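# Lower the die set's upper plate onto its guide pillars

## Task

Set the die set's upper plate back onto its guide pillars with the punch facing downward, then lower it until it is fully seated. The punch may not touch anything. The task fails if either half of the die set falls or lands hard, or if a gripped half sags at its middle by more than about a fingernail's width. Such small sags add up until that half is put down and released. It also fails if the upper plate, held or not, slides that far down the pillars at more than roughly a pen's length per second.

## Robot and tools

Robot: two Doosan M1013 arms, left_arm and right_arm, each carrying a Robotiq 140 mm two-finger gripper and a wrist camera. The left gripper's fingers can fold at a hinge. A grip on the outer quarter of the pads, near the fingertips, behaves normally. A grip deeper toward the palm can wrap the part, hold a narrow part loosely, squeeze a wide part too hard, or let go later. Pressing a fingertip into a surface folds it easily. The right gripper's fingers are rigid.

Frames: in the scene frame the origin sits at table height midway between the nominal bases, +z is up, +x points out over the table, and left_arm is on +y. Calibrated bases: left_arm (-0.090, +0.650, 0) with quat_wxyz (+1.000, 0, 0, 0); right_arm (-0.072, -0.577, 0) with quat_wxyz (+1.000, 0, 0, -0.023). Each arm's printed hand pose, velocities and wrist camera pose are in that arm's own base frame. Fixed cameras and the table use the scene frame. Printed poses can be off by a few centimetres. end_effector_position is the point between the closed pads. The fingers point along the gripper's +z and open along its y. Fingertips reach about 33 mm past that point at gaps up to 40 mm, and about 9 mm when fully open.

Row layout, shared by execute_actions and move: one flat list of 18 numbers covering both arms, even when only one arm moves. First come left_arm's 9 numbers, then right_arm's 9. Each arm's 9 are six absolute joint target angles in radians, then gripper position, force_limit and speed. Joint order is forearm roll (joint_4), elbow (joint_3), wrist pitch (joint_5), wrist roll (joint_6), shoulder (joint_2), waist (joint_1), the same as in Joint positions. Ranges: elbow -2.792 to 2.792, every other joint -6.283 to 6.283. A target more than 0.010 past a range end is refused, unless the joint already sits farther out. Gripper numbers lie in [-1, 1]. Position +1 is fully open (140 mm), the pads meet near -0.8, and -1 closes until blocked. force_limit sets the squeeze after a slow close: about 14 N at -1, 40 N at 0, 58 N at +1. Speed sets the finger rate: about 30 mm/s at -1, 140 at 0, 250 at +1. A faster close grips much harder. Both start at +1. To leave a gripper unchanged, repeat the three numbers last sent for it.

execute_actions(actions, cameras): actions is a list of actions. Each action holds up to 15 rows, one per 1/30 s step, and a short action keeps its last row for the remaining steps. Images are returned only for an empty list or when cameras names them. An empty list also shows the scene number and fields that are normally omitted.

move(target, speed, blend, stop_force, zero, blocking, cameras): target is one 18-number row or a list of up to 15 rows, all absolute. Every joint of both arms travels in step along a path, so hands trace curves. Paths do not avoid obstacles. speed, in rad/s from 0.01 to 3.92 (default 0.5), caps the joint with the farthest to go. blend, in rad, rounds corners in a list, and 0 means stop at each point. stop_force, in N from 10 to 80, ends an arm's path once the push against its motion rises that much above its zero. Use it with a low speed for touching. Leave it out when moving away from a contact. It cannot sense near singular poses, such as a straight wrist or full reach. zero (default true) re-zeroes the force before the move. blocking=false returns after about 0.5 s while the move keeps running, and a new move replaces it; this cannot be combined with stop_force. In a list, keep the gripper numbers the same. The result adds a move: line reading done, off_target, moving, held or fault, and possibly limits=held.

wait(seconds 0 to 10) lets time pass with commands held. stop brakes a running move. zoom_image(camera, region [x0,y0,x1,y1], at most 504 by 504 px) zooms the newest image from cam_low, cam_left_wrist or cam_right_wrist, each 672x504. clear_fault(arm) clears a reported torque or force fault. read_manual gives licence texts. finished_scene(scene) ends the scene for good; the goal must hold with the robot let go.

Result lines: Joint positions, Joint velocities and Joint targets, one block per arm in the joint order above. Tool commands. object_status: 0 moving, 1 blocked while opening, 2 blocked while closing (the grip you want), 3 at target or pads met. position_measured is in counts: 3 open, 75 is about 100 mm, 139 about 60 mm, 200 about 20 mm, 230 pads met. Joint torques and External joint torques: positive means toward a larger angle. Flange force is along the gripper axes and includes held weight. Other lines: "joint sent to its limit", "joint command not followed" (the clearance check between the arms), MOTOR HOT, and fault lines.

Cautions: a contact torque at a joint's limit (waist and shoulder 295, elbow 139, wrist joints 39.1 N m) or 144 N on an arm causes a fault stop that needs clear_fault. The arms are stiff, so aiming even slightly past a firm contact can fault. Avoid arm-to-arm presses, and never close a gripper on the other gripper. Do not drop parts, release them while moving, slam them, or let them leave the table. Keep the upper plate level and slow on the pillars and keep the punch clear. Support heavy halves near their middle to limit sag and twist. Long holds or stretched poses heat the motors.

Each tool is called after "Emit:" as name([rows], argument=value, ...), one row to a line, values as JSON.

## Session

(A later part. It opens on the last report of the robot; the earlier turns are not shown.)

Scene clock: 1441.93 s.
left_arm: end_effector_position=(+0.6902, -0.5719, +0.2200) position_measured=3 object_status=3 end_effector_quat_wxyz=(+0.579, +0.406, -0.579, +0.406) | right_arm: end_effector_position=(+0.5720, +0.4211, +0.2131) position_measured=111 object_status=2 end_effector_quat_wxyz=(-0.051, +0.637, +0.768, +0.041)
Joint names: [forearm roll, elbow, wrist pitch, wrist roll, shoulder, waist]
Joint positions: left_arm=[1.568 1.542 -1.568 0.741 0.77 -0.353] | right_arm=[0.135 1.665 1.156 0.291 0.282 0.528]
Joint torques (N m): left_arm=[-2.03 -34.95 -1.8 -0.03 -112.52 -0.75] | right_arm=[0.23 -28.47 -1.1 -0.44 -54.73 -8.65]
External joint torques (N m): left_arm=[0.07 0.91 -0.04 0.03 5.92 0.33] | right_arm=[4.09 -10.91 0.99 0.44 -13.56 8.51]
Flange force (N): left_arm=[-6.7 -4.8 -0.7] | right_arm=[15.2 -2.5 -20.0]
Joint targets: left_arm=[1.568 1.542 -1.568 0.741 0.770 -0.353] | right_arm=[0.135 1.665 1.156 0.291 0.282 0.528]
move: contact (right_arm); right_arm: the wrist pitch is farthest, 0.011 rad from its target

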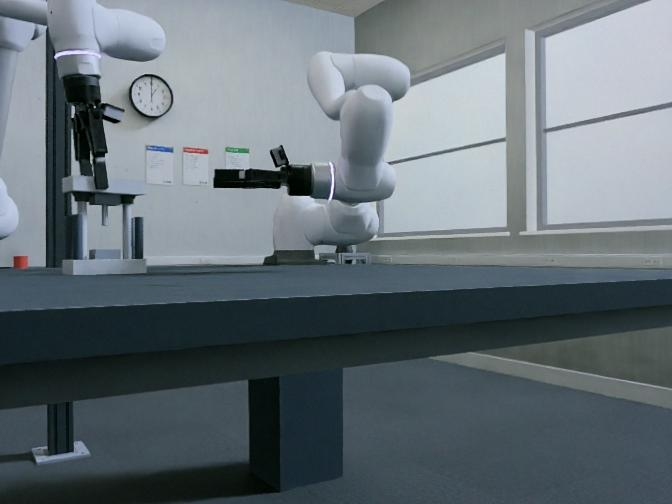

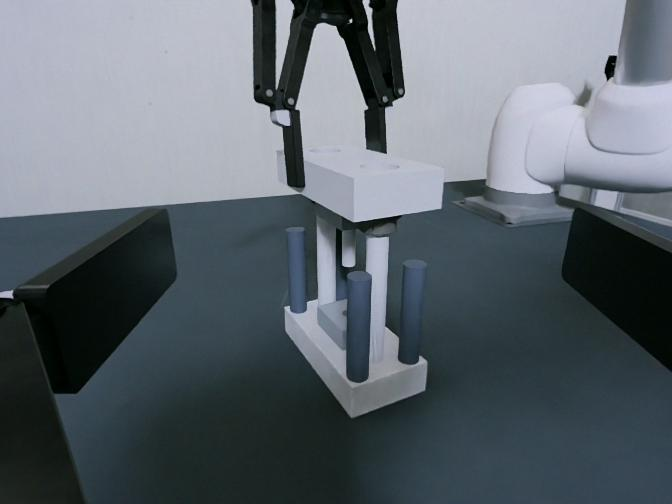

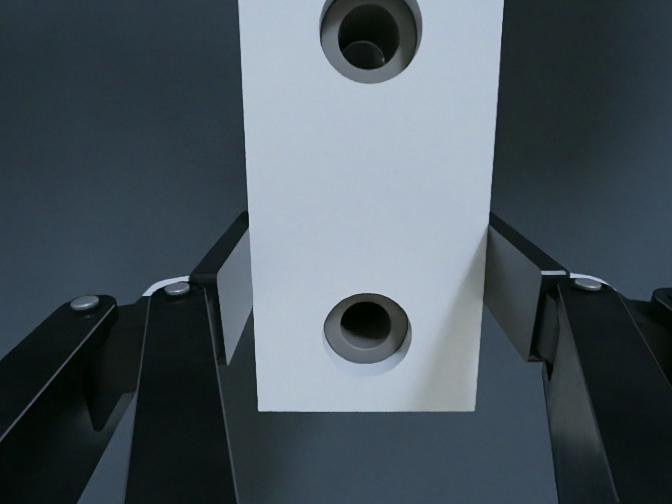

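Emit:
move(target=[1.5682,1.5417,-1.5679,0.7411,0.7703,-0.3530,1,1,-1,0.1535,1.6637,1.1570,0.2809,0.2754,0.52020,-1,1,-1], speed=0.06, cameras=["cam_low","cam_left_wrist","cam_right_wrist"])

Emit:
zoom_image(camera="cam_low", region=[65, 180, 105, 220])

Emit:
zoom_image(camera="cam_low", region=[105, 180, 145, 220])

Emit:
zoom_image(camera="cam_left_wrist", region=[290, 165, 420, 275])

Emit:
zoom_image(camera="cam_right_wrist", region=[330, 10, 400, 80])

Emit:
zoom_image(camera="cam_right_wrist", region=[320, 290, 420, 380])

Scene clock: 1482.07 s.
left_arm: end_effector_position=(+0.6902, -0.5719, +0.2200) position_measured=3 object_status=3 end_effector_quat_wxyz=(+0.579, +0.406, -0.579, +0.406) | right_arm: end_effector_position=(+0.5728, +0.4215, +0.2190) position_measured=111 object_status=2 end_effector_quat_wxyz=(-0.057, +0.639, +0.766, +0.048)
Joint names: [forearm roll, elbow, wrist pitch, wrist roll, shoulder, waist]
Joint positions: left_arm=[1.568 1.542 -1.568 0.741 0.77 -0.353] | right_arm=[0.153 1.664 1.157 0.281 0.275 0.52]
Joint torques (N m): left_arm=[-2.02 -34.94 -1.79 -0.05 -112.48 -0.53] | right_arm=[5.06 -48.43 -0.4 -0.36 -82.04 -0.6]
External joint torques (N m): left_arm=[0.03 0.99 -0.04 0.05 6.23 0.49] | right_arm=[-0.68 8.93 0.27 0.35 14.35 1.01]
Flange force (N): left_arm=[-7.0 -4.9 -0.8] | right_arm=[0.7 3.1 18.3]
Joint targets: left_arm=[1.568 1.542 -1.568 0.741 0.770 -0.353] | right_arm=[0.153 1.664 1.157 0.281 0.275 0.520]
move: done

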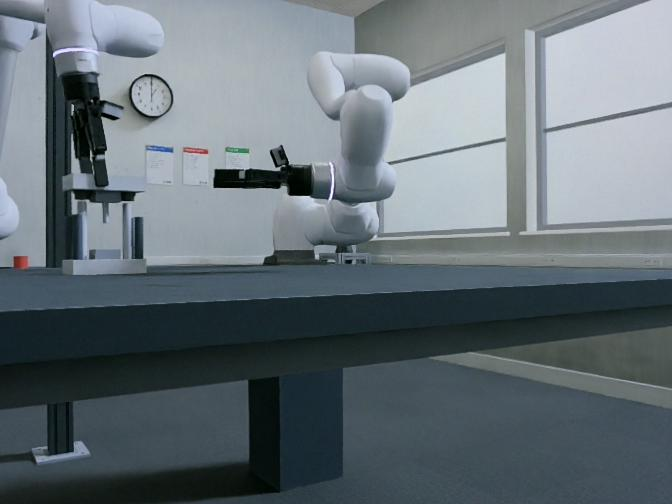

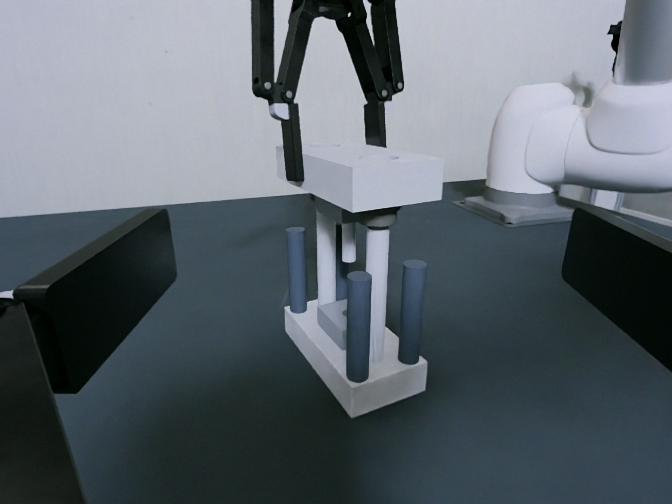

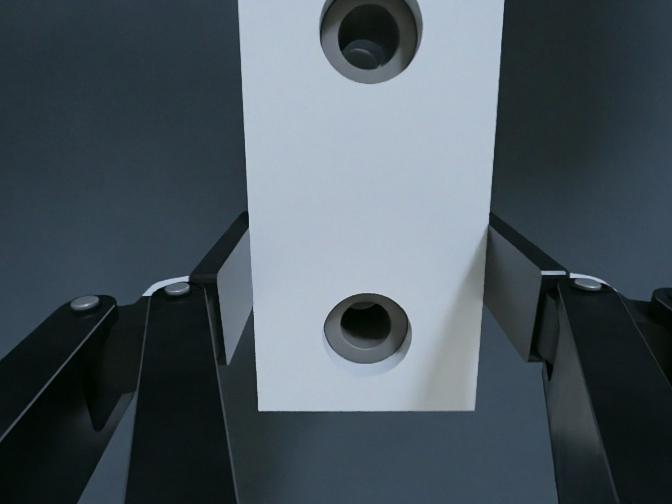

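Scaled by 12.600 from the camera's 672x504 image, which has a finer 960x720 frame.

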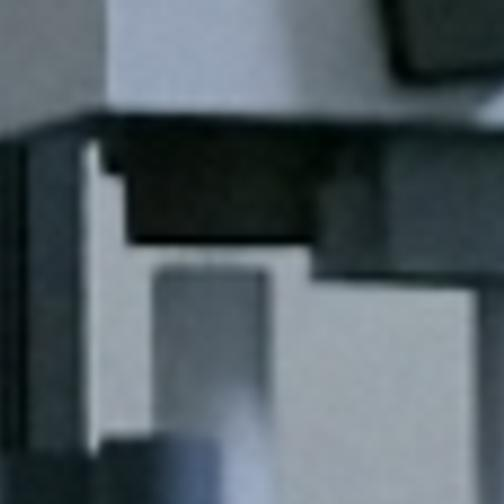

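Scaled by 12.600 from the camera's 672x504 image, which has a finer 960x720 frame.

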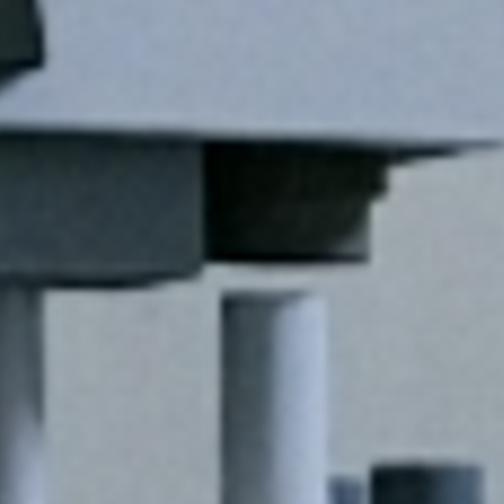

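Scaled by 3.877 from the camera's 672x504 image, which has a finer 960x720 frame.

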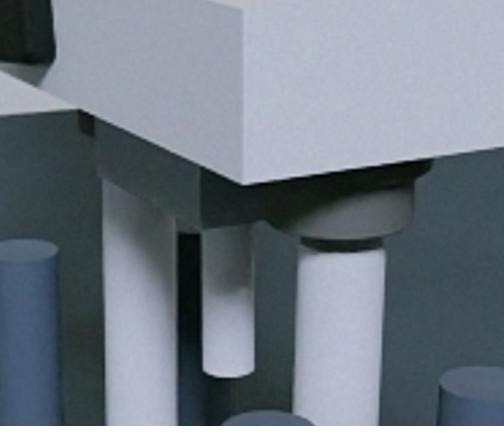

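Scaled by 7.200 from the camera's 672x504 image, which has a finer 960x720 frame.

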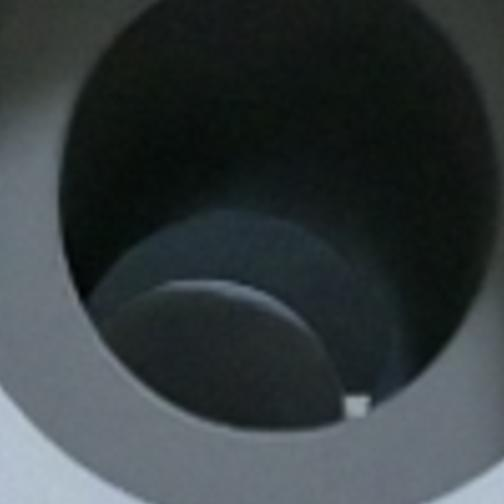

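Scaled by 5.040 from the camera's 672x504 image, which has a finer 960x720 frame.

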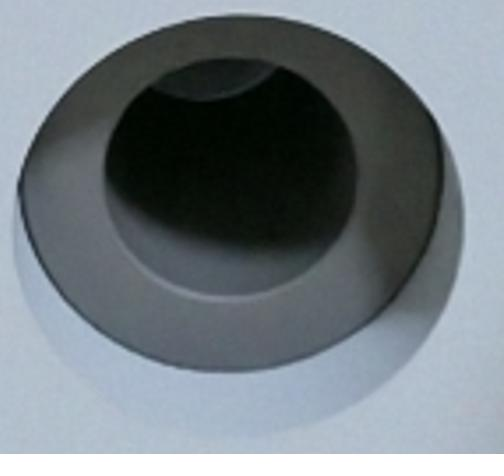

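Emit:
zoom_image(camera="cam_left_wrist", region=[345, 190, 415, 260])

Emit:
zoom_image(camera="cam_left_wrist", region=[295, 180, 345, 230])

Scaled by 7.200 from the camera's 672x504 image, which has a finer 960x720 frame.

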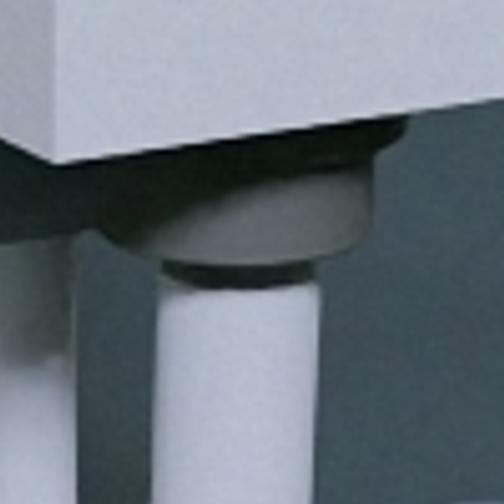

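Scaled by 10.080 from the camera's 672x504 image, which has a finer 960x720 frame.

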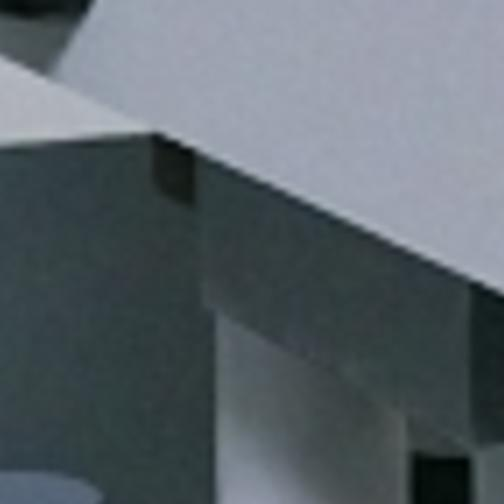

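Emit:
move(target=[1.5682,1.5417,-1.5679,0.7411,0.7703,-0.3530,1,1,-1,0.1465,1.6616,1.1593,0.2867,0.2766,0.52321,-1,1,-1], speed=0.06, cameras=["cam_low"])

Emit:
zoom_image(camera="cam_low", region=[65, 180, 105, 220])

Emit:
zoom_image(camera="cam_low", region=[105, 180, 145, 220])

Emit:
move(target=[1.5682,1.5417,-1.5679,0.7411,0.7703,-0.3530,1,1,-1,0.1482,1.6779,1.1344,0.2867,0.2854,0.52321,-1,1,-1], speed=0.015, stop_force=10, cameras=["cam_right_wrist"])

Emit:
zoom_image(camera="cam_right_wrist", region=[330, 10, 400, 80])

Scene clock: 1571.10 s.
left_arm: end_effector_position=(+0.6902, -0.5719, +0.2200) position_measured=3 object_status=3 end_effector_quat_wxyz=(+0.579, +0.406, -0.579, +0.406) | right_arm: end_effector_position=(+0.5728, +0.4216, +0.2190) position_measured=111 object_status=2 end_effector_quat_wxyz=(-0.055, +0.639, +0.766, +0.046)
Joint names: [forearm roll, elbow, wrist pitch, wrist roll, shoulder, waist]
Joint positions: left_arm=[1.568 1.542 -1.568 0.741 0.77 -0.353] | right_arm=[0.147 1.662 1.159 0.287 0.277 0.523]
Joint torques (N m): left_arm=[-2.05 -34.97 -1.81 -0.04 -112.54 -0.54] | right_arm=[4.98 -48.31 -0.38 -0.28 -82.14 -0.9]
External joint torques (N m): left_arm=[0.07 0.88 -0.04 0.04 5.79 0.26] | right_arm=[-0.61 8.69 0.26 0.28 14.06 0.81]
Flange force (N): left_arm=[-6.5 -4.7 -0.6] | right_arm=[0.5 3.2 17.8]
Joint targets: left_arm=[1.568 1.542 -1.568 0.741 0.770 -0.353] | right_arm=[0.146 1.662 1.159 0.287 0.277 0.523]
move: done
Images, in order (width x height): cam_low 672x504.

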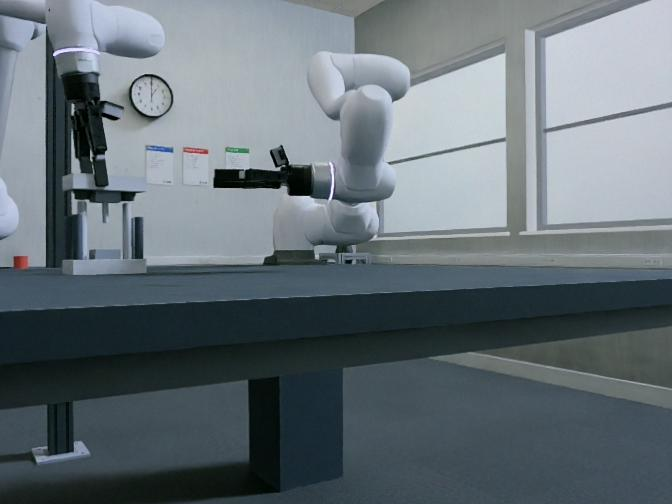

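Scaled by 12.600 from the camera's 672x504 image, which has a finer 960x720 frame.

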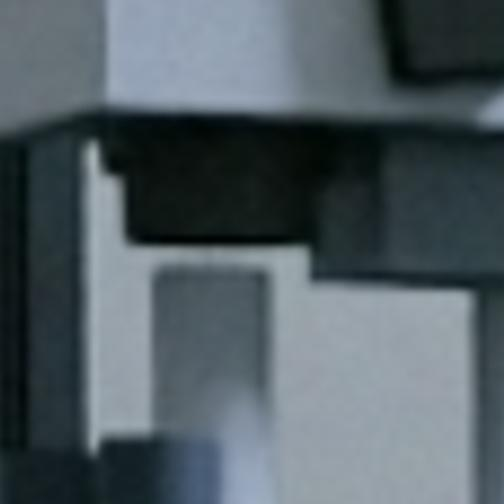

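Scaled by 12.600 from the camera's 672x504 image, which has a finer 960x720 frame.

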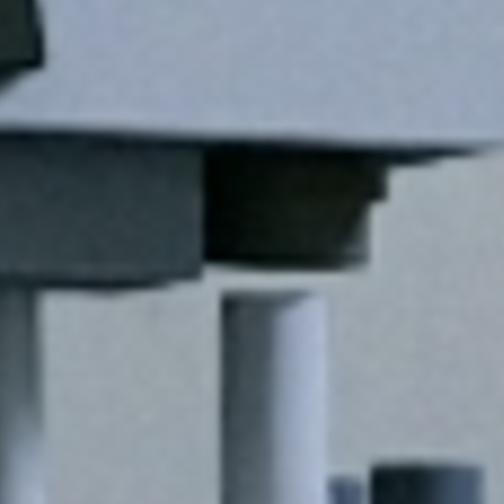

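Scene clock: 1572.13 s.
left_arm: end_effector_position=(+0.6902, -0.5719, +0.2200) position_measured=3 object_status=3 end_effector_quat_wxyz=(+0.579, +0.406, -0.579, +0.406) | right_arm: end_effector_position=(+0.5729, +0.4217, +0.2150) position_measured=111 object_status=2 end_effector_quat_wxyz=(-0.055, +0.639, +0.766, +0.046)
Joint names: [forearm roll, elbow, wrist pitch, wrist roll, shoulder, waist]
Joint positions: left_arm=[1.568 1.542 -1.568 0.741 0.77 -0.353] | right_arm=[0.147 1.666 1.152 0.287 0.279 0.523]
Joint torques (N m): left_arm=[-2.04 -34.93 -1.79 -0.08 -112.73 -0.4] | right_arm=[4.62 -39.65 -0.7 -0.28 -70.7 -1.58]
External joint torques (N m): left_arm=[0.08 1.11 -0.04 0.07 6.91 -0.06] | right_arm=[-0.27 0.29 0.57 0.28 2.88 1.53]
Flange force (N): left_arm=[-7.8 -5.4 -0.2] | right_arm=[3.8 2.9 1.5]
Joint targets: left_arm=[1.568 1.542 -1.568 0.741 0.770 -0.353] | right_arm=[0.147 1.666 1.152 0.287 0.279 0.523]
move: contact (right_arm); right_arm: the wrist pitch is farthest, 0.018 rad from its target
Images, in order (width x height): cam_right_wrist 672x504.

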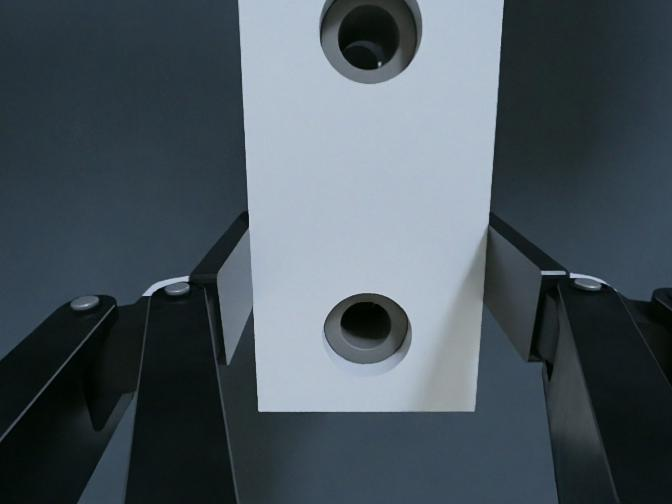

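Scaled by 7.200 from the camera's 672x504 image, which has a finer 960x720 frame.

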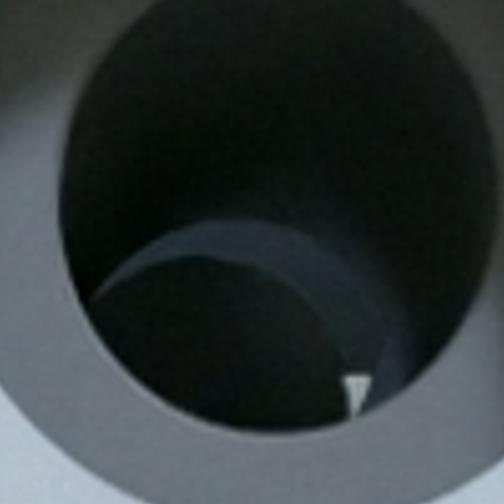

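Emit:
move(target=[1.5682,1.5417,-1.5679,0.7411,0.7703,-0.3530,1,1,-1,0.1465,1.6627,1.1590,0.2847,0.2758,0.52117,-1,1,-1], speed=0.06, cameras=["cam_low","cam_left_wrist","cam_right_wrist"])

Emit:
zoom_image(camera="cam_low", region=[65, 180, 105, 220])

Emit:
zoom_image(camera="cam_low", region=[105, 180, 145, 220])

Emit:
zoom_image(camera="cam_left_wrist", region=[345, 190, 415, 260])

Emit:
zoom_image(camera="cam_left_wrist", region=[295, 180, 345, 230])

Emit:
zoom_image(camera="cam_right_wrist", region=[330, 10, 400, 80])

Scene clock: 1598.77 s.
left_arm: end_effector_position=(+0.6902, -0.5719, +0.2200) position_measured=3 object_status=3 end_effector_quat_wxyz=(+0.579, +0.406, -0.579, +0.406) | right_arm: end_effector_position=(+0.5732, +0.4202, +0.2190) position_measured=111 object_status=2 end_effector_quat_wxyz=(-0.055, +0.639, +0.766, +0.046)
Joint names: [forearm roll, elbow, wrist pitch, wrist roll, shoulder, waist]
Joint positions: left_arm=[1.568 1.542 -1.568 0.741 0.77 -0.353] | right_arm=[0.146 1.663 1.159 0.285 0.276 0.521]
Joint torques (N m): left_arm=[-2.08 -35.03 -1.81 -0.05 -112.65 -0.46] | right_arm=[5.01 -48.37 -0.43 -0.27 -82.83 -0.62]
External joint torques (N m): left_arm=[0.06 0.89 -0.04 0.05 5.72 0.76] | right_arm=[-0.64 8.8 0.31 0.27 14.8 0.76]
Flange force (N): left_arm=[-6.5 -4.6 -1.2] | right_arm=[0.7 4.1 18.3]
Joint targets: left_arm=[1.568 1.542 -1.568 0.741 0.770 -0.353] | right_arm=[0.146 1.663 1.159 0.285 0.276 0.521]
move: done

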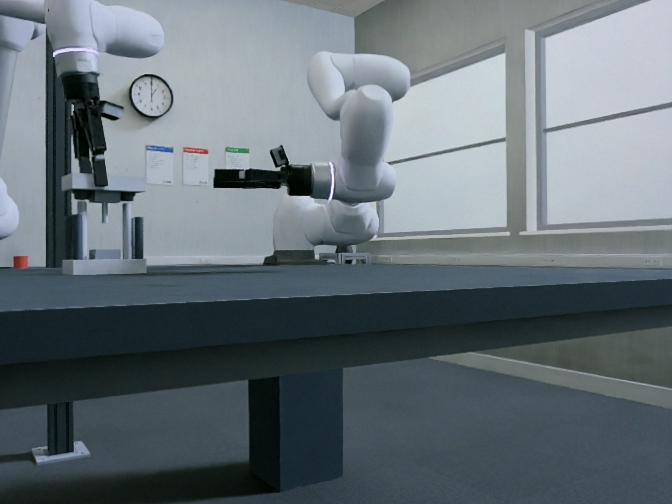

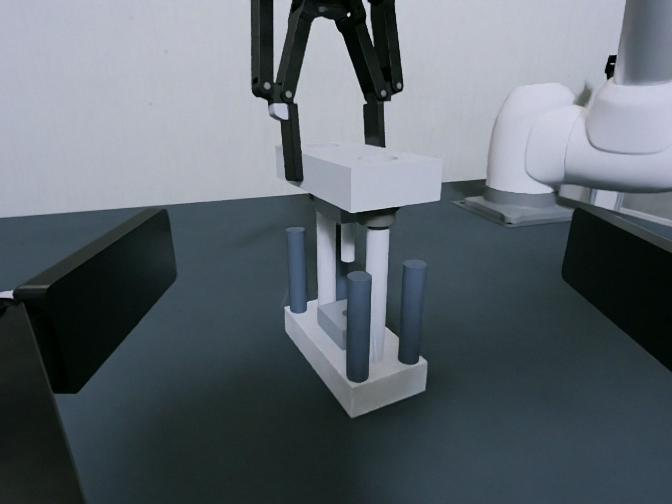

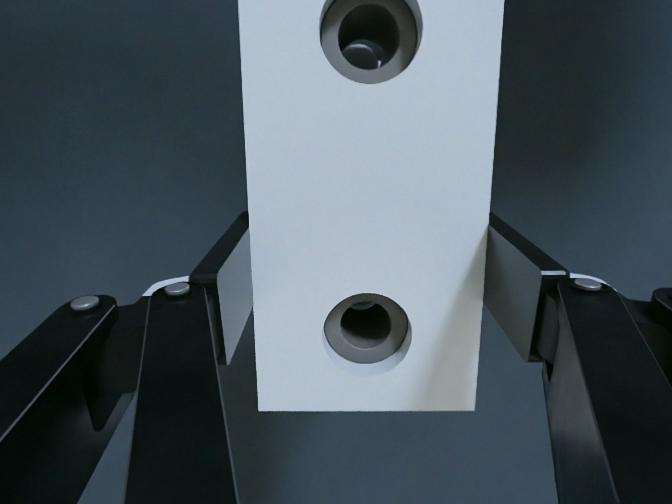

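Scaled by 12.600 from the camera's 672x504 image, which has a finer 960x720 frame.

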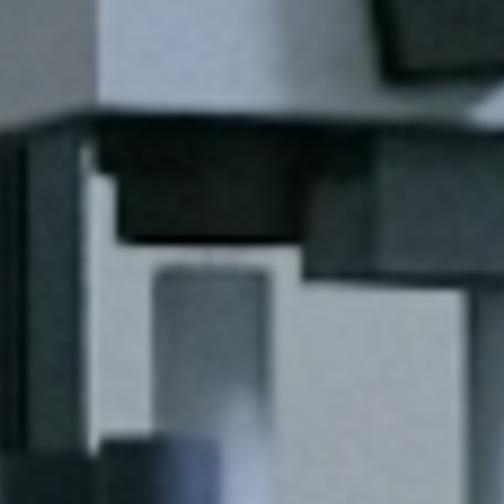

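Scaled by 12.600 from the camera's 672x504 image, which has a finer 960x720 frame.

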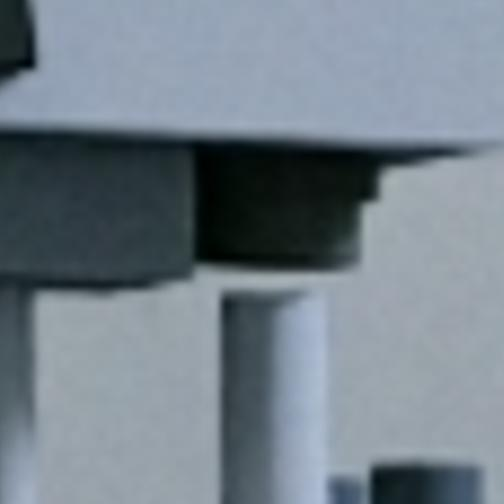

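Scaled by 7.200 from the camera's 672x504 image, which has a finer 960x720 frame.

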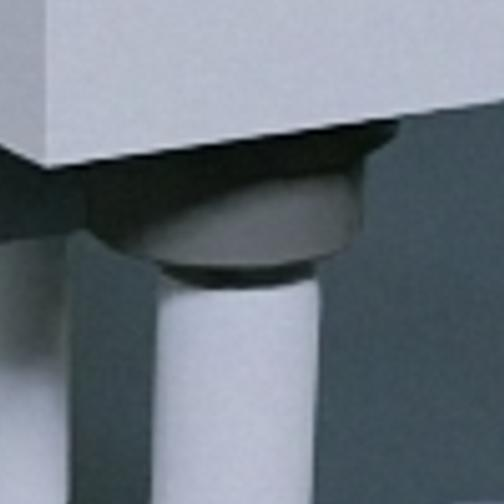

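Scaled by 10.080 from the camera's 672x504 image, which has a finer 960x720 frame.

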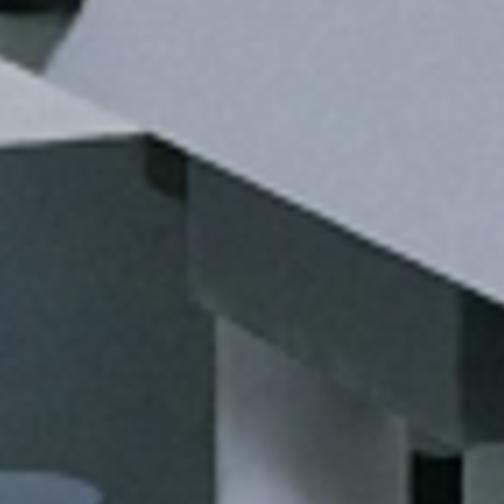

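Scaled by 7.200 from the camera's 672x504 image, which has a finer 960x720 frame.

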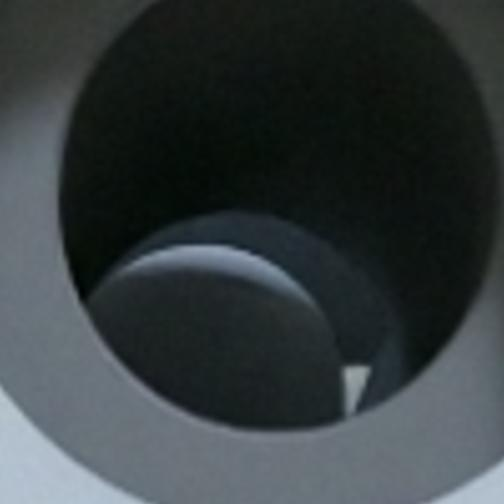

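Emit:
move(target=[1.5682,1.5417,-1.5679,0.7411,0.7703,-0.3530,1,1,-1,0.1465,1.6642,1.1586,0.2758,0.2748,0.52150,-1,1,-1], speed=0.06, cameras=["cam_low","cam_left_wrist","cam_right_wrist"])

Emit:
zoom_image(camera="cam_low", region=[65, 180, 105, 220])

Emit:
zoom_image(camera="cam_low", region=[105, 180, 145, 220])

Emit:
zoom_image(camera="cam_left_wrist", region=[345, 190, 415, 260])

Emit:
zoom_image(camera="cam_left_wrist", region=[295, 180, 345, 230])

Emit:
zoom_image(camera="cam_right_wrist", region=[330, 10, 400, 80])

Emit:
move(target=[1.5682,1.5417,-1.5679,0.7411,0.7703,-0.3530,1,1,-1,0.1482,1.6805,1.1337,0.2758,0.2836,0.52150,-1,1,-1], speed=0.015, stop_force=10)

Scene clock: 1625.33 s.
left_arm: end_effector_position=(+0.6902, -0.5719, +0.2200) position_measured=3 object_status=3 end_effector_quat_wxyz=(+0.579, +0.406, -0.579, +0.406) | right_arm: end_effector_position=(+0.5724, +0.4200, +0.2189) position_measured=111 object_status=2 end_effector_quat_wxyz=(-0.054, +0.635, +0.769, +0.046)
Joint names: [forearm roll, elbow, wrist pitch, wrist roll, shoulder, waist]
Joint positions: left_arm=[1.568 1.542 -1.568 0.741 0.77 -0.353] | right_arm=[0.146 1.664 1.159 0.276 0.275 0.521]
Joint torques (N m): left_arm=[-2.07 -34.94 -1.78 -0.05 -112.55 -0.55] | right_arm=[5.03 -48.37 -0.44 -0.36 -82.37 -1.07]
External joint torques (N m): left_arm=[0.07 1.1 -0.05 0.04 6.67 0.72] | right_arm=[-0.66 8.75 0.31 0.36 14.41 1.27]
Flange force (N): left_arm=[-7.5 -5.2 -1.1] | right_arm=[1.3 3.4 18.1]
Joint targets: left_arm=[1.568 1.542 -1.568 0.741 0.770 -0.353] | right_arm=[0.146 1.664 1.159 0.276 0.275 0.521]
move: done

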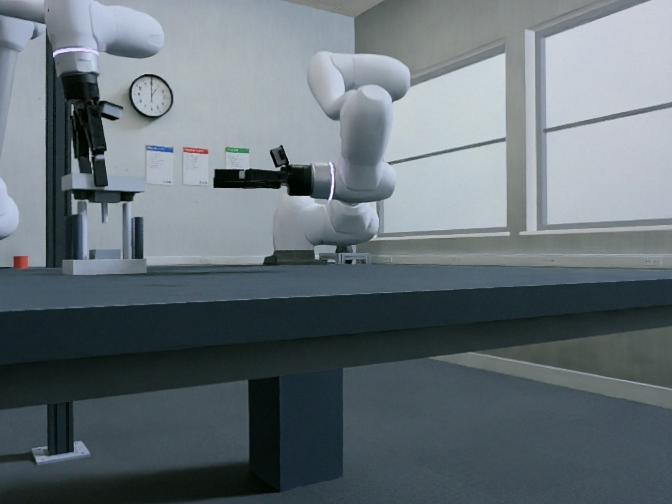

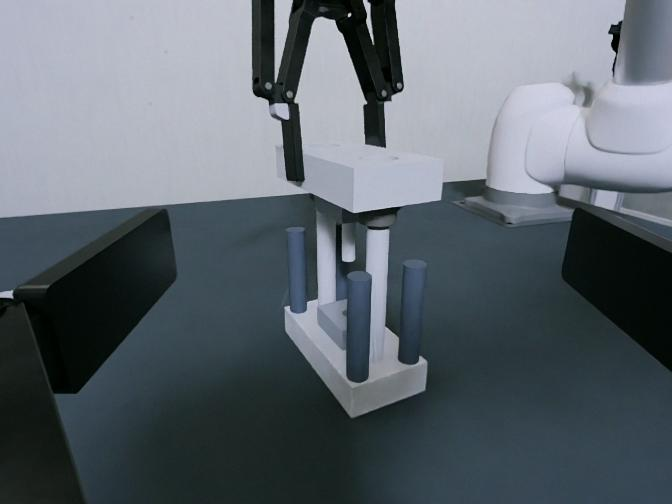

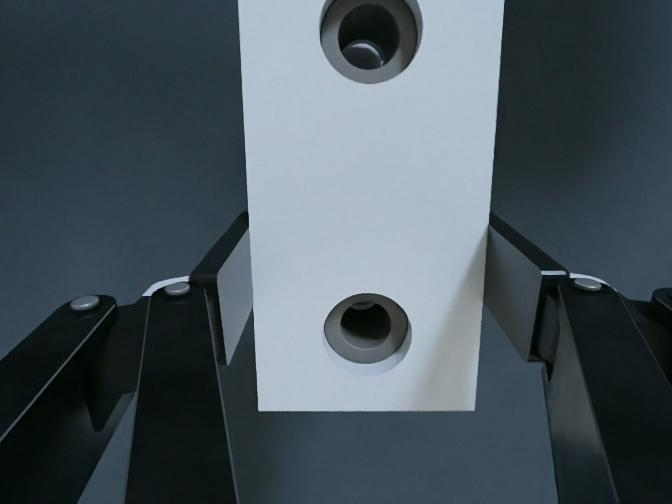

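Scaled by 12.600 from the camera's 672x504 image, which has a finer 960x720 frame.

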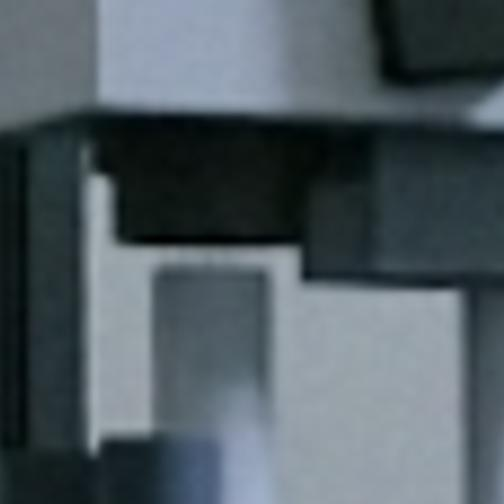

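Scaled by 12.600 from the camera's 672x504 image, which has a finer 960x720 frame.

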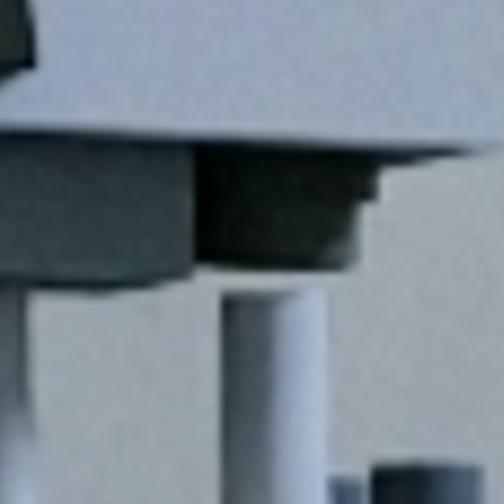

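Scaled by 7.200 from the camera's 672x504 image, which has a finer 960x720 frame.

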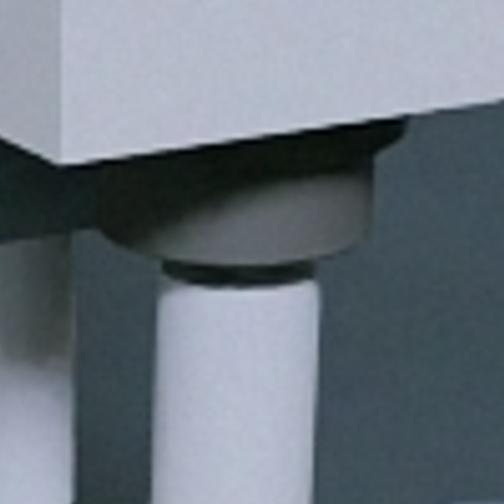

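Scaled by 10.080 from the camera's 672x504 image, which has a finer 960x720 frame.

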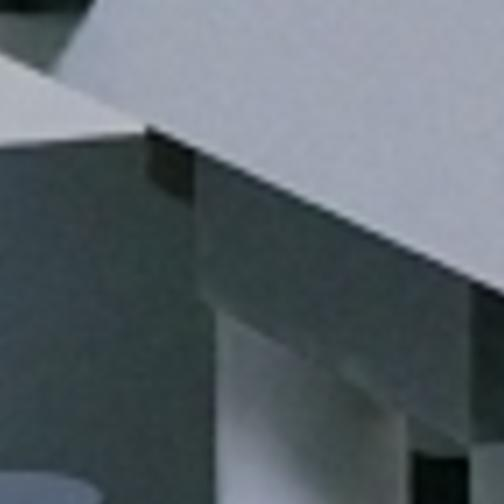

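Scaled by 7.200 from the camera's 672x504 image, which has a finer 960x720 frame.

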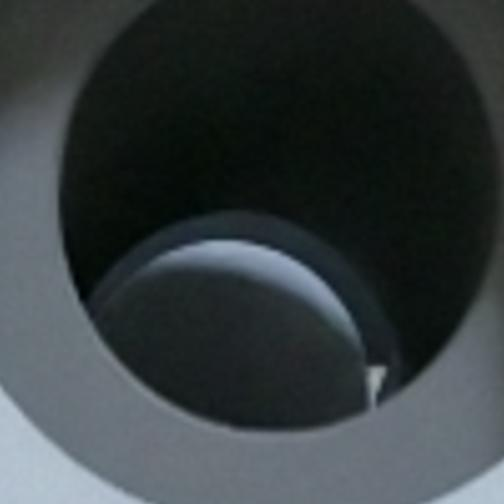

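Scene clock: 1626.37 s.
left_arm: end_effector_position=(+0.6902, -0.5719, +0.2200) position_measured=3 object_status=3 end_effector_quat_wxyz=(+0.579, +0.406, -0.579, +0.406) | right_arm: end_effector_position=(+0.5725, +0.4201, +0.2149) position_measured=111 object_status=2 end_effector_quat_wxyz=(-0.054, +0.636, +0.769, +0.046)
Joint names: [forearm roll, elbow, wrist pitch, wrist roll, shoulder, waist]
Joint positions: left_arm=[1.568 1.542 -1.568 0.741 0.77 -0.353] | right_arm=[0.147 1.669 1.152 0.276 0.277 0.522]
Joint torques (N m): left_arm=[-2.07 -35.08 -1.77 -0.05 -112.72 -0.51] | right_arm=[4.26 -40.16 -2.01 -0.48 -68.63 -2.11]
External joint torques (N m): left_arm=[0.06 1.05 -0.07 0.05 6.15 0.65] | right_arm=[0.09 0.66 1.88 0.48 0.57 1.85]
Flange force (N): left_arm=[-7.0 -4.7 -1.1] | right_arm=[3.3 -0.5 -1.8]
Joint targets: left_arm=[1.568 1.542 -1.568 0.741 0.770 -0.353] | right_arm=[0.147 1.669 1.152 0.276 0.277 0.522]
move: contact (right_arm); right_arm: the wrist pitch is farthest, 0.018 rad from its target

Emit:
move(target=[1.5682,1.5417,-1.5679,0.7411,0.7703,-0.3530,1,1,-1,0.1465,1.6652,1.1583,0.2760,0.2741,0.52173,-1,1,-1], speed=0.06)

Emit:
move(target=[1.5682,1.5417,-1.5679,0.7411,0.7703,-0.3530,1,1,-1,0.1482,1.6815,1.1334,0.2760,0.2829,0.52173,-1,1,-1], speed=0.015, stop_force=10)

Emit:
move(target=[1.5682,1.5417,-1.5679,0.7411,0.7703,-0.3530,1,1,-1,0.1465,1.6644,1.1585,0.2811,0.2747,0.52195,-1,1,-1], speed=0.06)

Emit:
move(target=[1.5682,1.5417,-1.5679,0.7411,0.7703,-0.3530,1,1,-1,0.1482,1.6807,1.1336,0.2811,0.2835,0.52195,-1,1,-1], speed=0.015, stop_force=10)

Emit:
move(target=[1.5682,1.5417,-1.5679,0.7411,0.7703,-0.3530,1,1,-1,0.1465,1.6660,1.1581,0.2709,0.2735,0.52151,-1,1,-1], speed=0.06)

Emit:
move(target=[1.5682,1.5417,-1.5679,0.7411,0.7703,-0.3530,1,1,-1,0.1482,1.6823,1.1332,0.2709,0.2823,0.52151,-1,1,-1], speed=0.015, stop_force=10, cameras=["cam_left_wrist","cam_right_wrist","cam_low"])

Emit:
zoom_image(camera="cam_right_wrist", region=[330, 10, 400, 80])

Scene clock: 1645.50 s.
left_arm: end_effector_position=(+0.6902, -0.5719, +0.2200) position_measured=3 object_status=3 end_effector_quat_wxyz=(+0.579, +0.406, -0.579, +0.406) | right_arm: end_effector_position=(+0.5719, +0.4199, +0.2188) position_measured=111 object_status=2 end_effector_quat_wxyz=(-0.054, +0.635, +0.769, +0.046)
Joint names: [forearm roll, elbow, wrist pitch, wrist roll, shoulder, waist]
Joint positions: left_arm=[1.568 1.542 -1.568 0.741 0.77 -0.353] | right_arm=[0.146 1.665 1.158 0.276 0.274 0.522]
Joint torques (N m): left_arm=[-2.06 -35.04 -1.76 -0.03 -112.6 -0.46] | right_arm=[4.99 -48.21 -0.49 -0.4 -81.98 -0.85]
External joint torques (N m): left_arm=[0.09 0.9 -0.08 0.03 5.77 -0.23] | right_arm=[-0.61 8.49 0.36 0.4 13.86 1.03]
Flange force (N): left_arm=[-6.5 -4.6 0.0] | right_arm=[1.0 3.2 17.4]
Joint targets: left_arm=[1.568 1.542 -1.568 0.741 0.770 -0.353] | right_arm=[0.146 1.665 1.158 0.276 0.274 0.522]
move: done

Scene clock: 1646.53 s.
left_arm: end_effector_position=(+0.6902, -0.5719, +0.2200) position_measured=3 object_status=3 end_effector_quat_wxyz=(+0.579, +0.406, -0.579, +0.406) | right_arm: end_effector_position=(+0.5720, +0.4200, +0.2149) position_measured=111 object_status=2 end_effector_quat_wxyz=(-0.054, +0.636, +0.769, +0.046)
Joint names: [forearm roll, elbow, wrist pitch, wrist roll, shoulder, waist]
Joint positions: left_arm=[1.568 1.542 -1.568 0.741 0.77 -0.353] | right_arm=[0.147 1.67 1.151 0.276 0.276 0.522]
Joint torques (N m): left_arm=[-2.04 -34.96 -1.82 -0.05 -112.41 -0.45] | right_arm=[4.43 -39.64 -0.76 -0.37 -69.75 -1.14]
External joint torques (N m): left_arm=[0.05 0.93 -0.02 0.05 5.9 0.18] | right_arm=[-0.05 -0.05 0.63 0.37 1.28 1.31]
Flange force (N): left_arm=[-6.7 -4.7 -0.4] | right_arm=[3.1 1.4 0.0]
Joint targets: left_arm=[1.568 1.542 -1.568 0.741 0.770 -0.353] | right_arm=[0.147 1.670 1.151 0.276 0.276 0.522]
move: contact (right_arm); right_arm: the wrist pitch is farthest, 0.018 rad from its target

Scene clock: 1647.23 s.
left_arm: end_effector_position=(+0.6902, -0.5719, +0.2200) position_measured=3 object_status=3 end_effector_quat_wxyz=(+0.579, +0.406, -0.579, +0.406) | right_arm: end_effector_position=(+0.5722, +0.4202, +0.2188) position_measured=111 object_status=2 end_effector_quat_wxyz=(-0.055, +0.637, +0.767, +0.046)
Joint names: [forearm roll, elbow, wrist pitch, wrist roll, shoulder, waist]
Joint positions: left_arm=[1.568 1.542 -1.568 0.741 0.77 -0.353] | right_arm=[0.146 1.664 1.158 0.281 0.275 0.522]
Joint torques (N m): left_arm=[-2.06 -34.93 -1.8 -0.1 -112.59 -0.46] | right_arm=[5 -48.35 -0.52 -0.28 -82.07 -1.16]
External joint torques (N m): left_arm=[0.07 0.96 -0.04 0.1 6.28 0.12] | right_arm=[-0.61 8.62 0.39 0.28 13.97 1.19]
Flange force (N): left_arm=[-7.2 -5.0 -0.4] | right_arm=[1.1 3.1 17.5]
Joint targets: left_arm=[1.568 1.542 -1.568 0.741 0.770 -0.353] | right_arm=[0.146 1.664 1.159 0.281 0.275 0.522]
move: done

Scene clock: 1648.30 s.
left_arm: end_effector_position=(+0.6902, -0.5719, +0.2200) position_measured=3 object_status=3 end_effector_quat_wxyz=(+0.579, +0.406, -0.579, +0.406) | right_arm: end_effector_position=(+0.5723, +0.4203, +0.2148) position_measured=111 object_status=2 end_effector_quat_wxyz=(-0.055, +0.638, +0.767, +0.046)
Joint names: [forearm roll, elbow, wrist pitch, wrist roll, shoulder, waist]
Joint positions: left_arm=[1.568 1.542 -1.568 0.741 0.77 -0.353] | right_arm=[0.147 1.669 1.151 0.281 0.277 0.522]
Joint torques (N m): left_arm=[-2.06 -35.03 -1.81 -0.03 -112.58 -0.42] | right_arm=[4.03 -38.09 -1.63 -0.38 -66 -1.91]
External joint torques (N m): left_arm=[0.04 0.87 -0.04 0.03 5.59 0.63] | right_arm=[0.32 -1.33 1.5 0.38 -1.71 1.77]
Flange force (N): left_arm=[-6.3 -4.5 -1.0] | right_arm=[3.7 -0.2 -4.7]
Joint targets: left_arm=[1.568 1.542 -1.568 0.741 0.770 -0.353] | right_arm=[0.147 1.669 1.151 0.281 0.277 0.522]
move: contact (right_arm); right_arm: the wrist pitch is farthest, 0.018 rad from its target

Scene clock: 1649.00 s.
left_arm: end_effector_position=(+0.6902, -0.5719, +0.2200) position_measured=3 object_status=3 end_effector_quat_wxyz=(+0.579, +0.406, -0.579, +0.406) | right_arm: end_effector_position=(+0.5717, +0.4195, +0.2188) position_measured=111 object_status=2 end_effector_quat_wxyz=(-0.054, +0.633, +0.771, +0.046)
Joint names: [forearm roll, elbow, wrist pitch, wrist roll, shoulder, waist]
Joint positions: left_arm=[1.568 1.542 -1.568 0.741 0.77 -0.353] | right_arm=[0.146 1.666 1.158 0.271 0.274 0.522]
Joint torques (N m): left_arm=[-2.03 -34.92 -1.8 -0.05 -112.74 -0.34] | right_arm=[4.99 -48.24 -0.41 -0.35 -82.01 -0.84]
External joint torques (N m): left_arm=[0.05 0.76 -0.05 0.05 5.76 0] | right_arm=[-0.6 8.54 0.28 0.35 13.75 1.08]
Flange force (N): left_arm=[-6.5 -4.9 -0.3] | right_arm=[0.9 2.9 17.5]
Joint targets: left_arm=[1.568 1.542 -1.568 0.741 0.770 -0.353] | right_arm=[0.146 1.666 1.158 0.271 0.274 0.522]
move: done

Scene clock: 1650.03 s.
left_arm: end_effector_position=(+0.6902, -0.5719, +0.2200) position_measured=3 object_status=3 end_effector_quat_wxyz=(+0.579, +0.406, -0.579, +0.406) | right_arm: end_effector_position=(+0.5718, +0.4196, +0.2149) position_measured=111 object_status=2 end_effector_quat_wxyz=(-0.054, +0.634, +0.770, +0.046)
Joint names: [forearm roll, elbow, wrist pitch, wrist roll, shoulder, waist]
Joint positions: left_arm=[1.568 1.542 -1.568 0.741 0.77 -0.353] | right_arm=[0.147 1.67 1.151 0.271 0.276 0.521]
Joint torques (N m): left_arm=[-2.05 -35 -1.82 -0.04 -112.65 -0.55] | right_arm=[4.52 -39.69 -0.72 -0.3 -69.99 -1.34]
External joint torques (N m): left_arm=[0.09 0.84 -0.03 0.04 5.69 -0.16] | right_arm=[-0.16 0.09 0.59 0.3 1.82 1.38]
Flange force (N): left_arm=[-6.4 -4.7 -0.1] | right_arm=[3.2 1.9 0.5]
Joint targets: left_arm=[1.568 1.542 -1.568 0.741 0.770 -0.353] | right_arm=[0.147 1.670 1.151 0.271 0.276 0.522]
move: contact (right_arm); right_arm: the wrist pitch is farthest, 0.018 rad from its target

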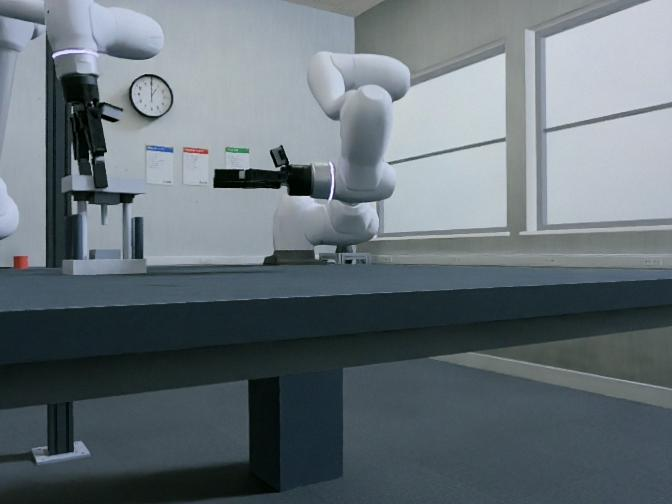

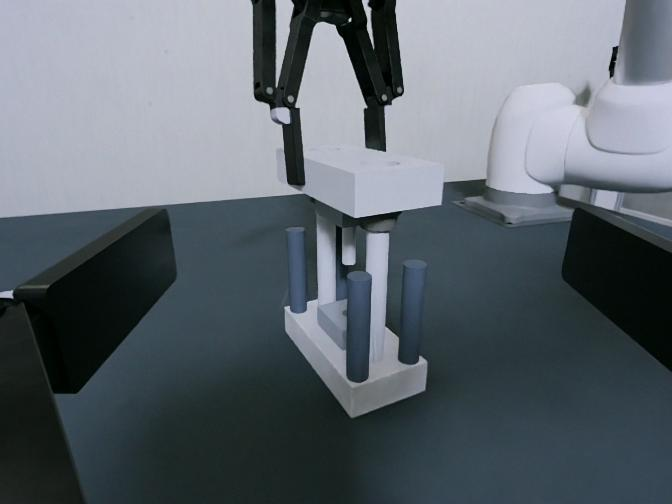

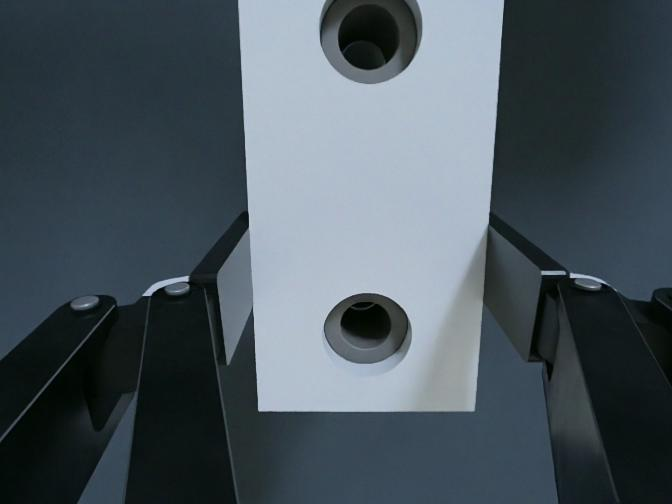

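Scaled by 7.200 from the camera's 672x504 image, which has a finer 960x720 frame.

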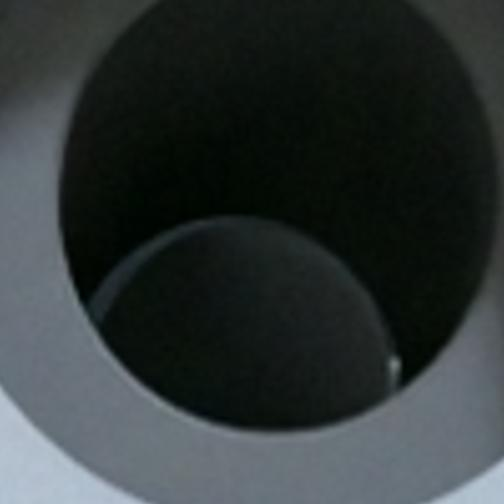

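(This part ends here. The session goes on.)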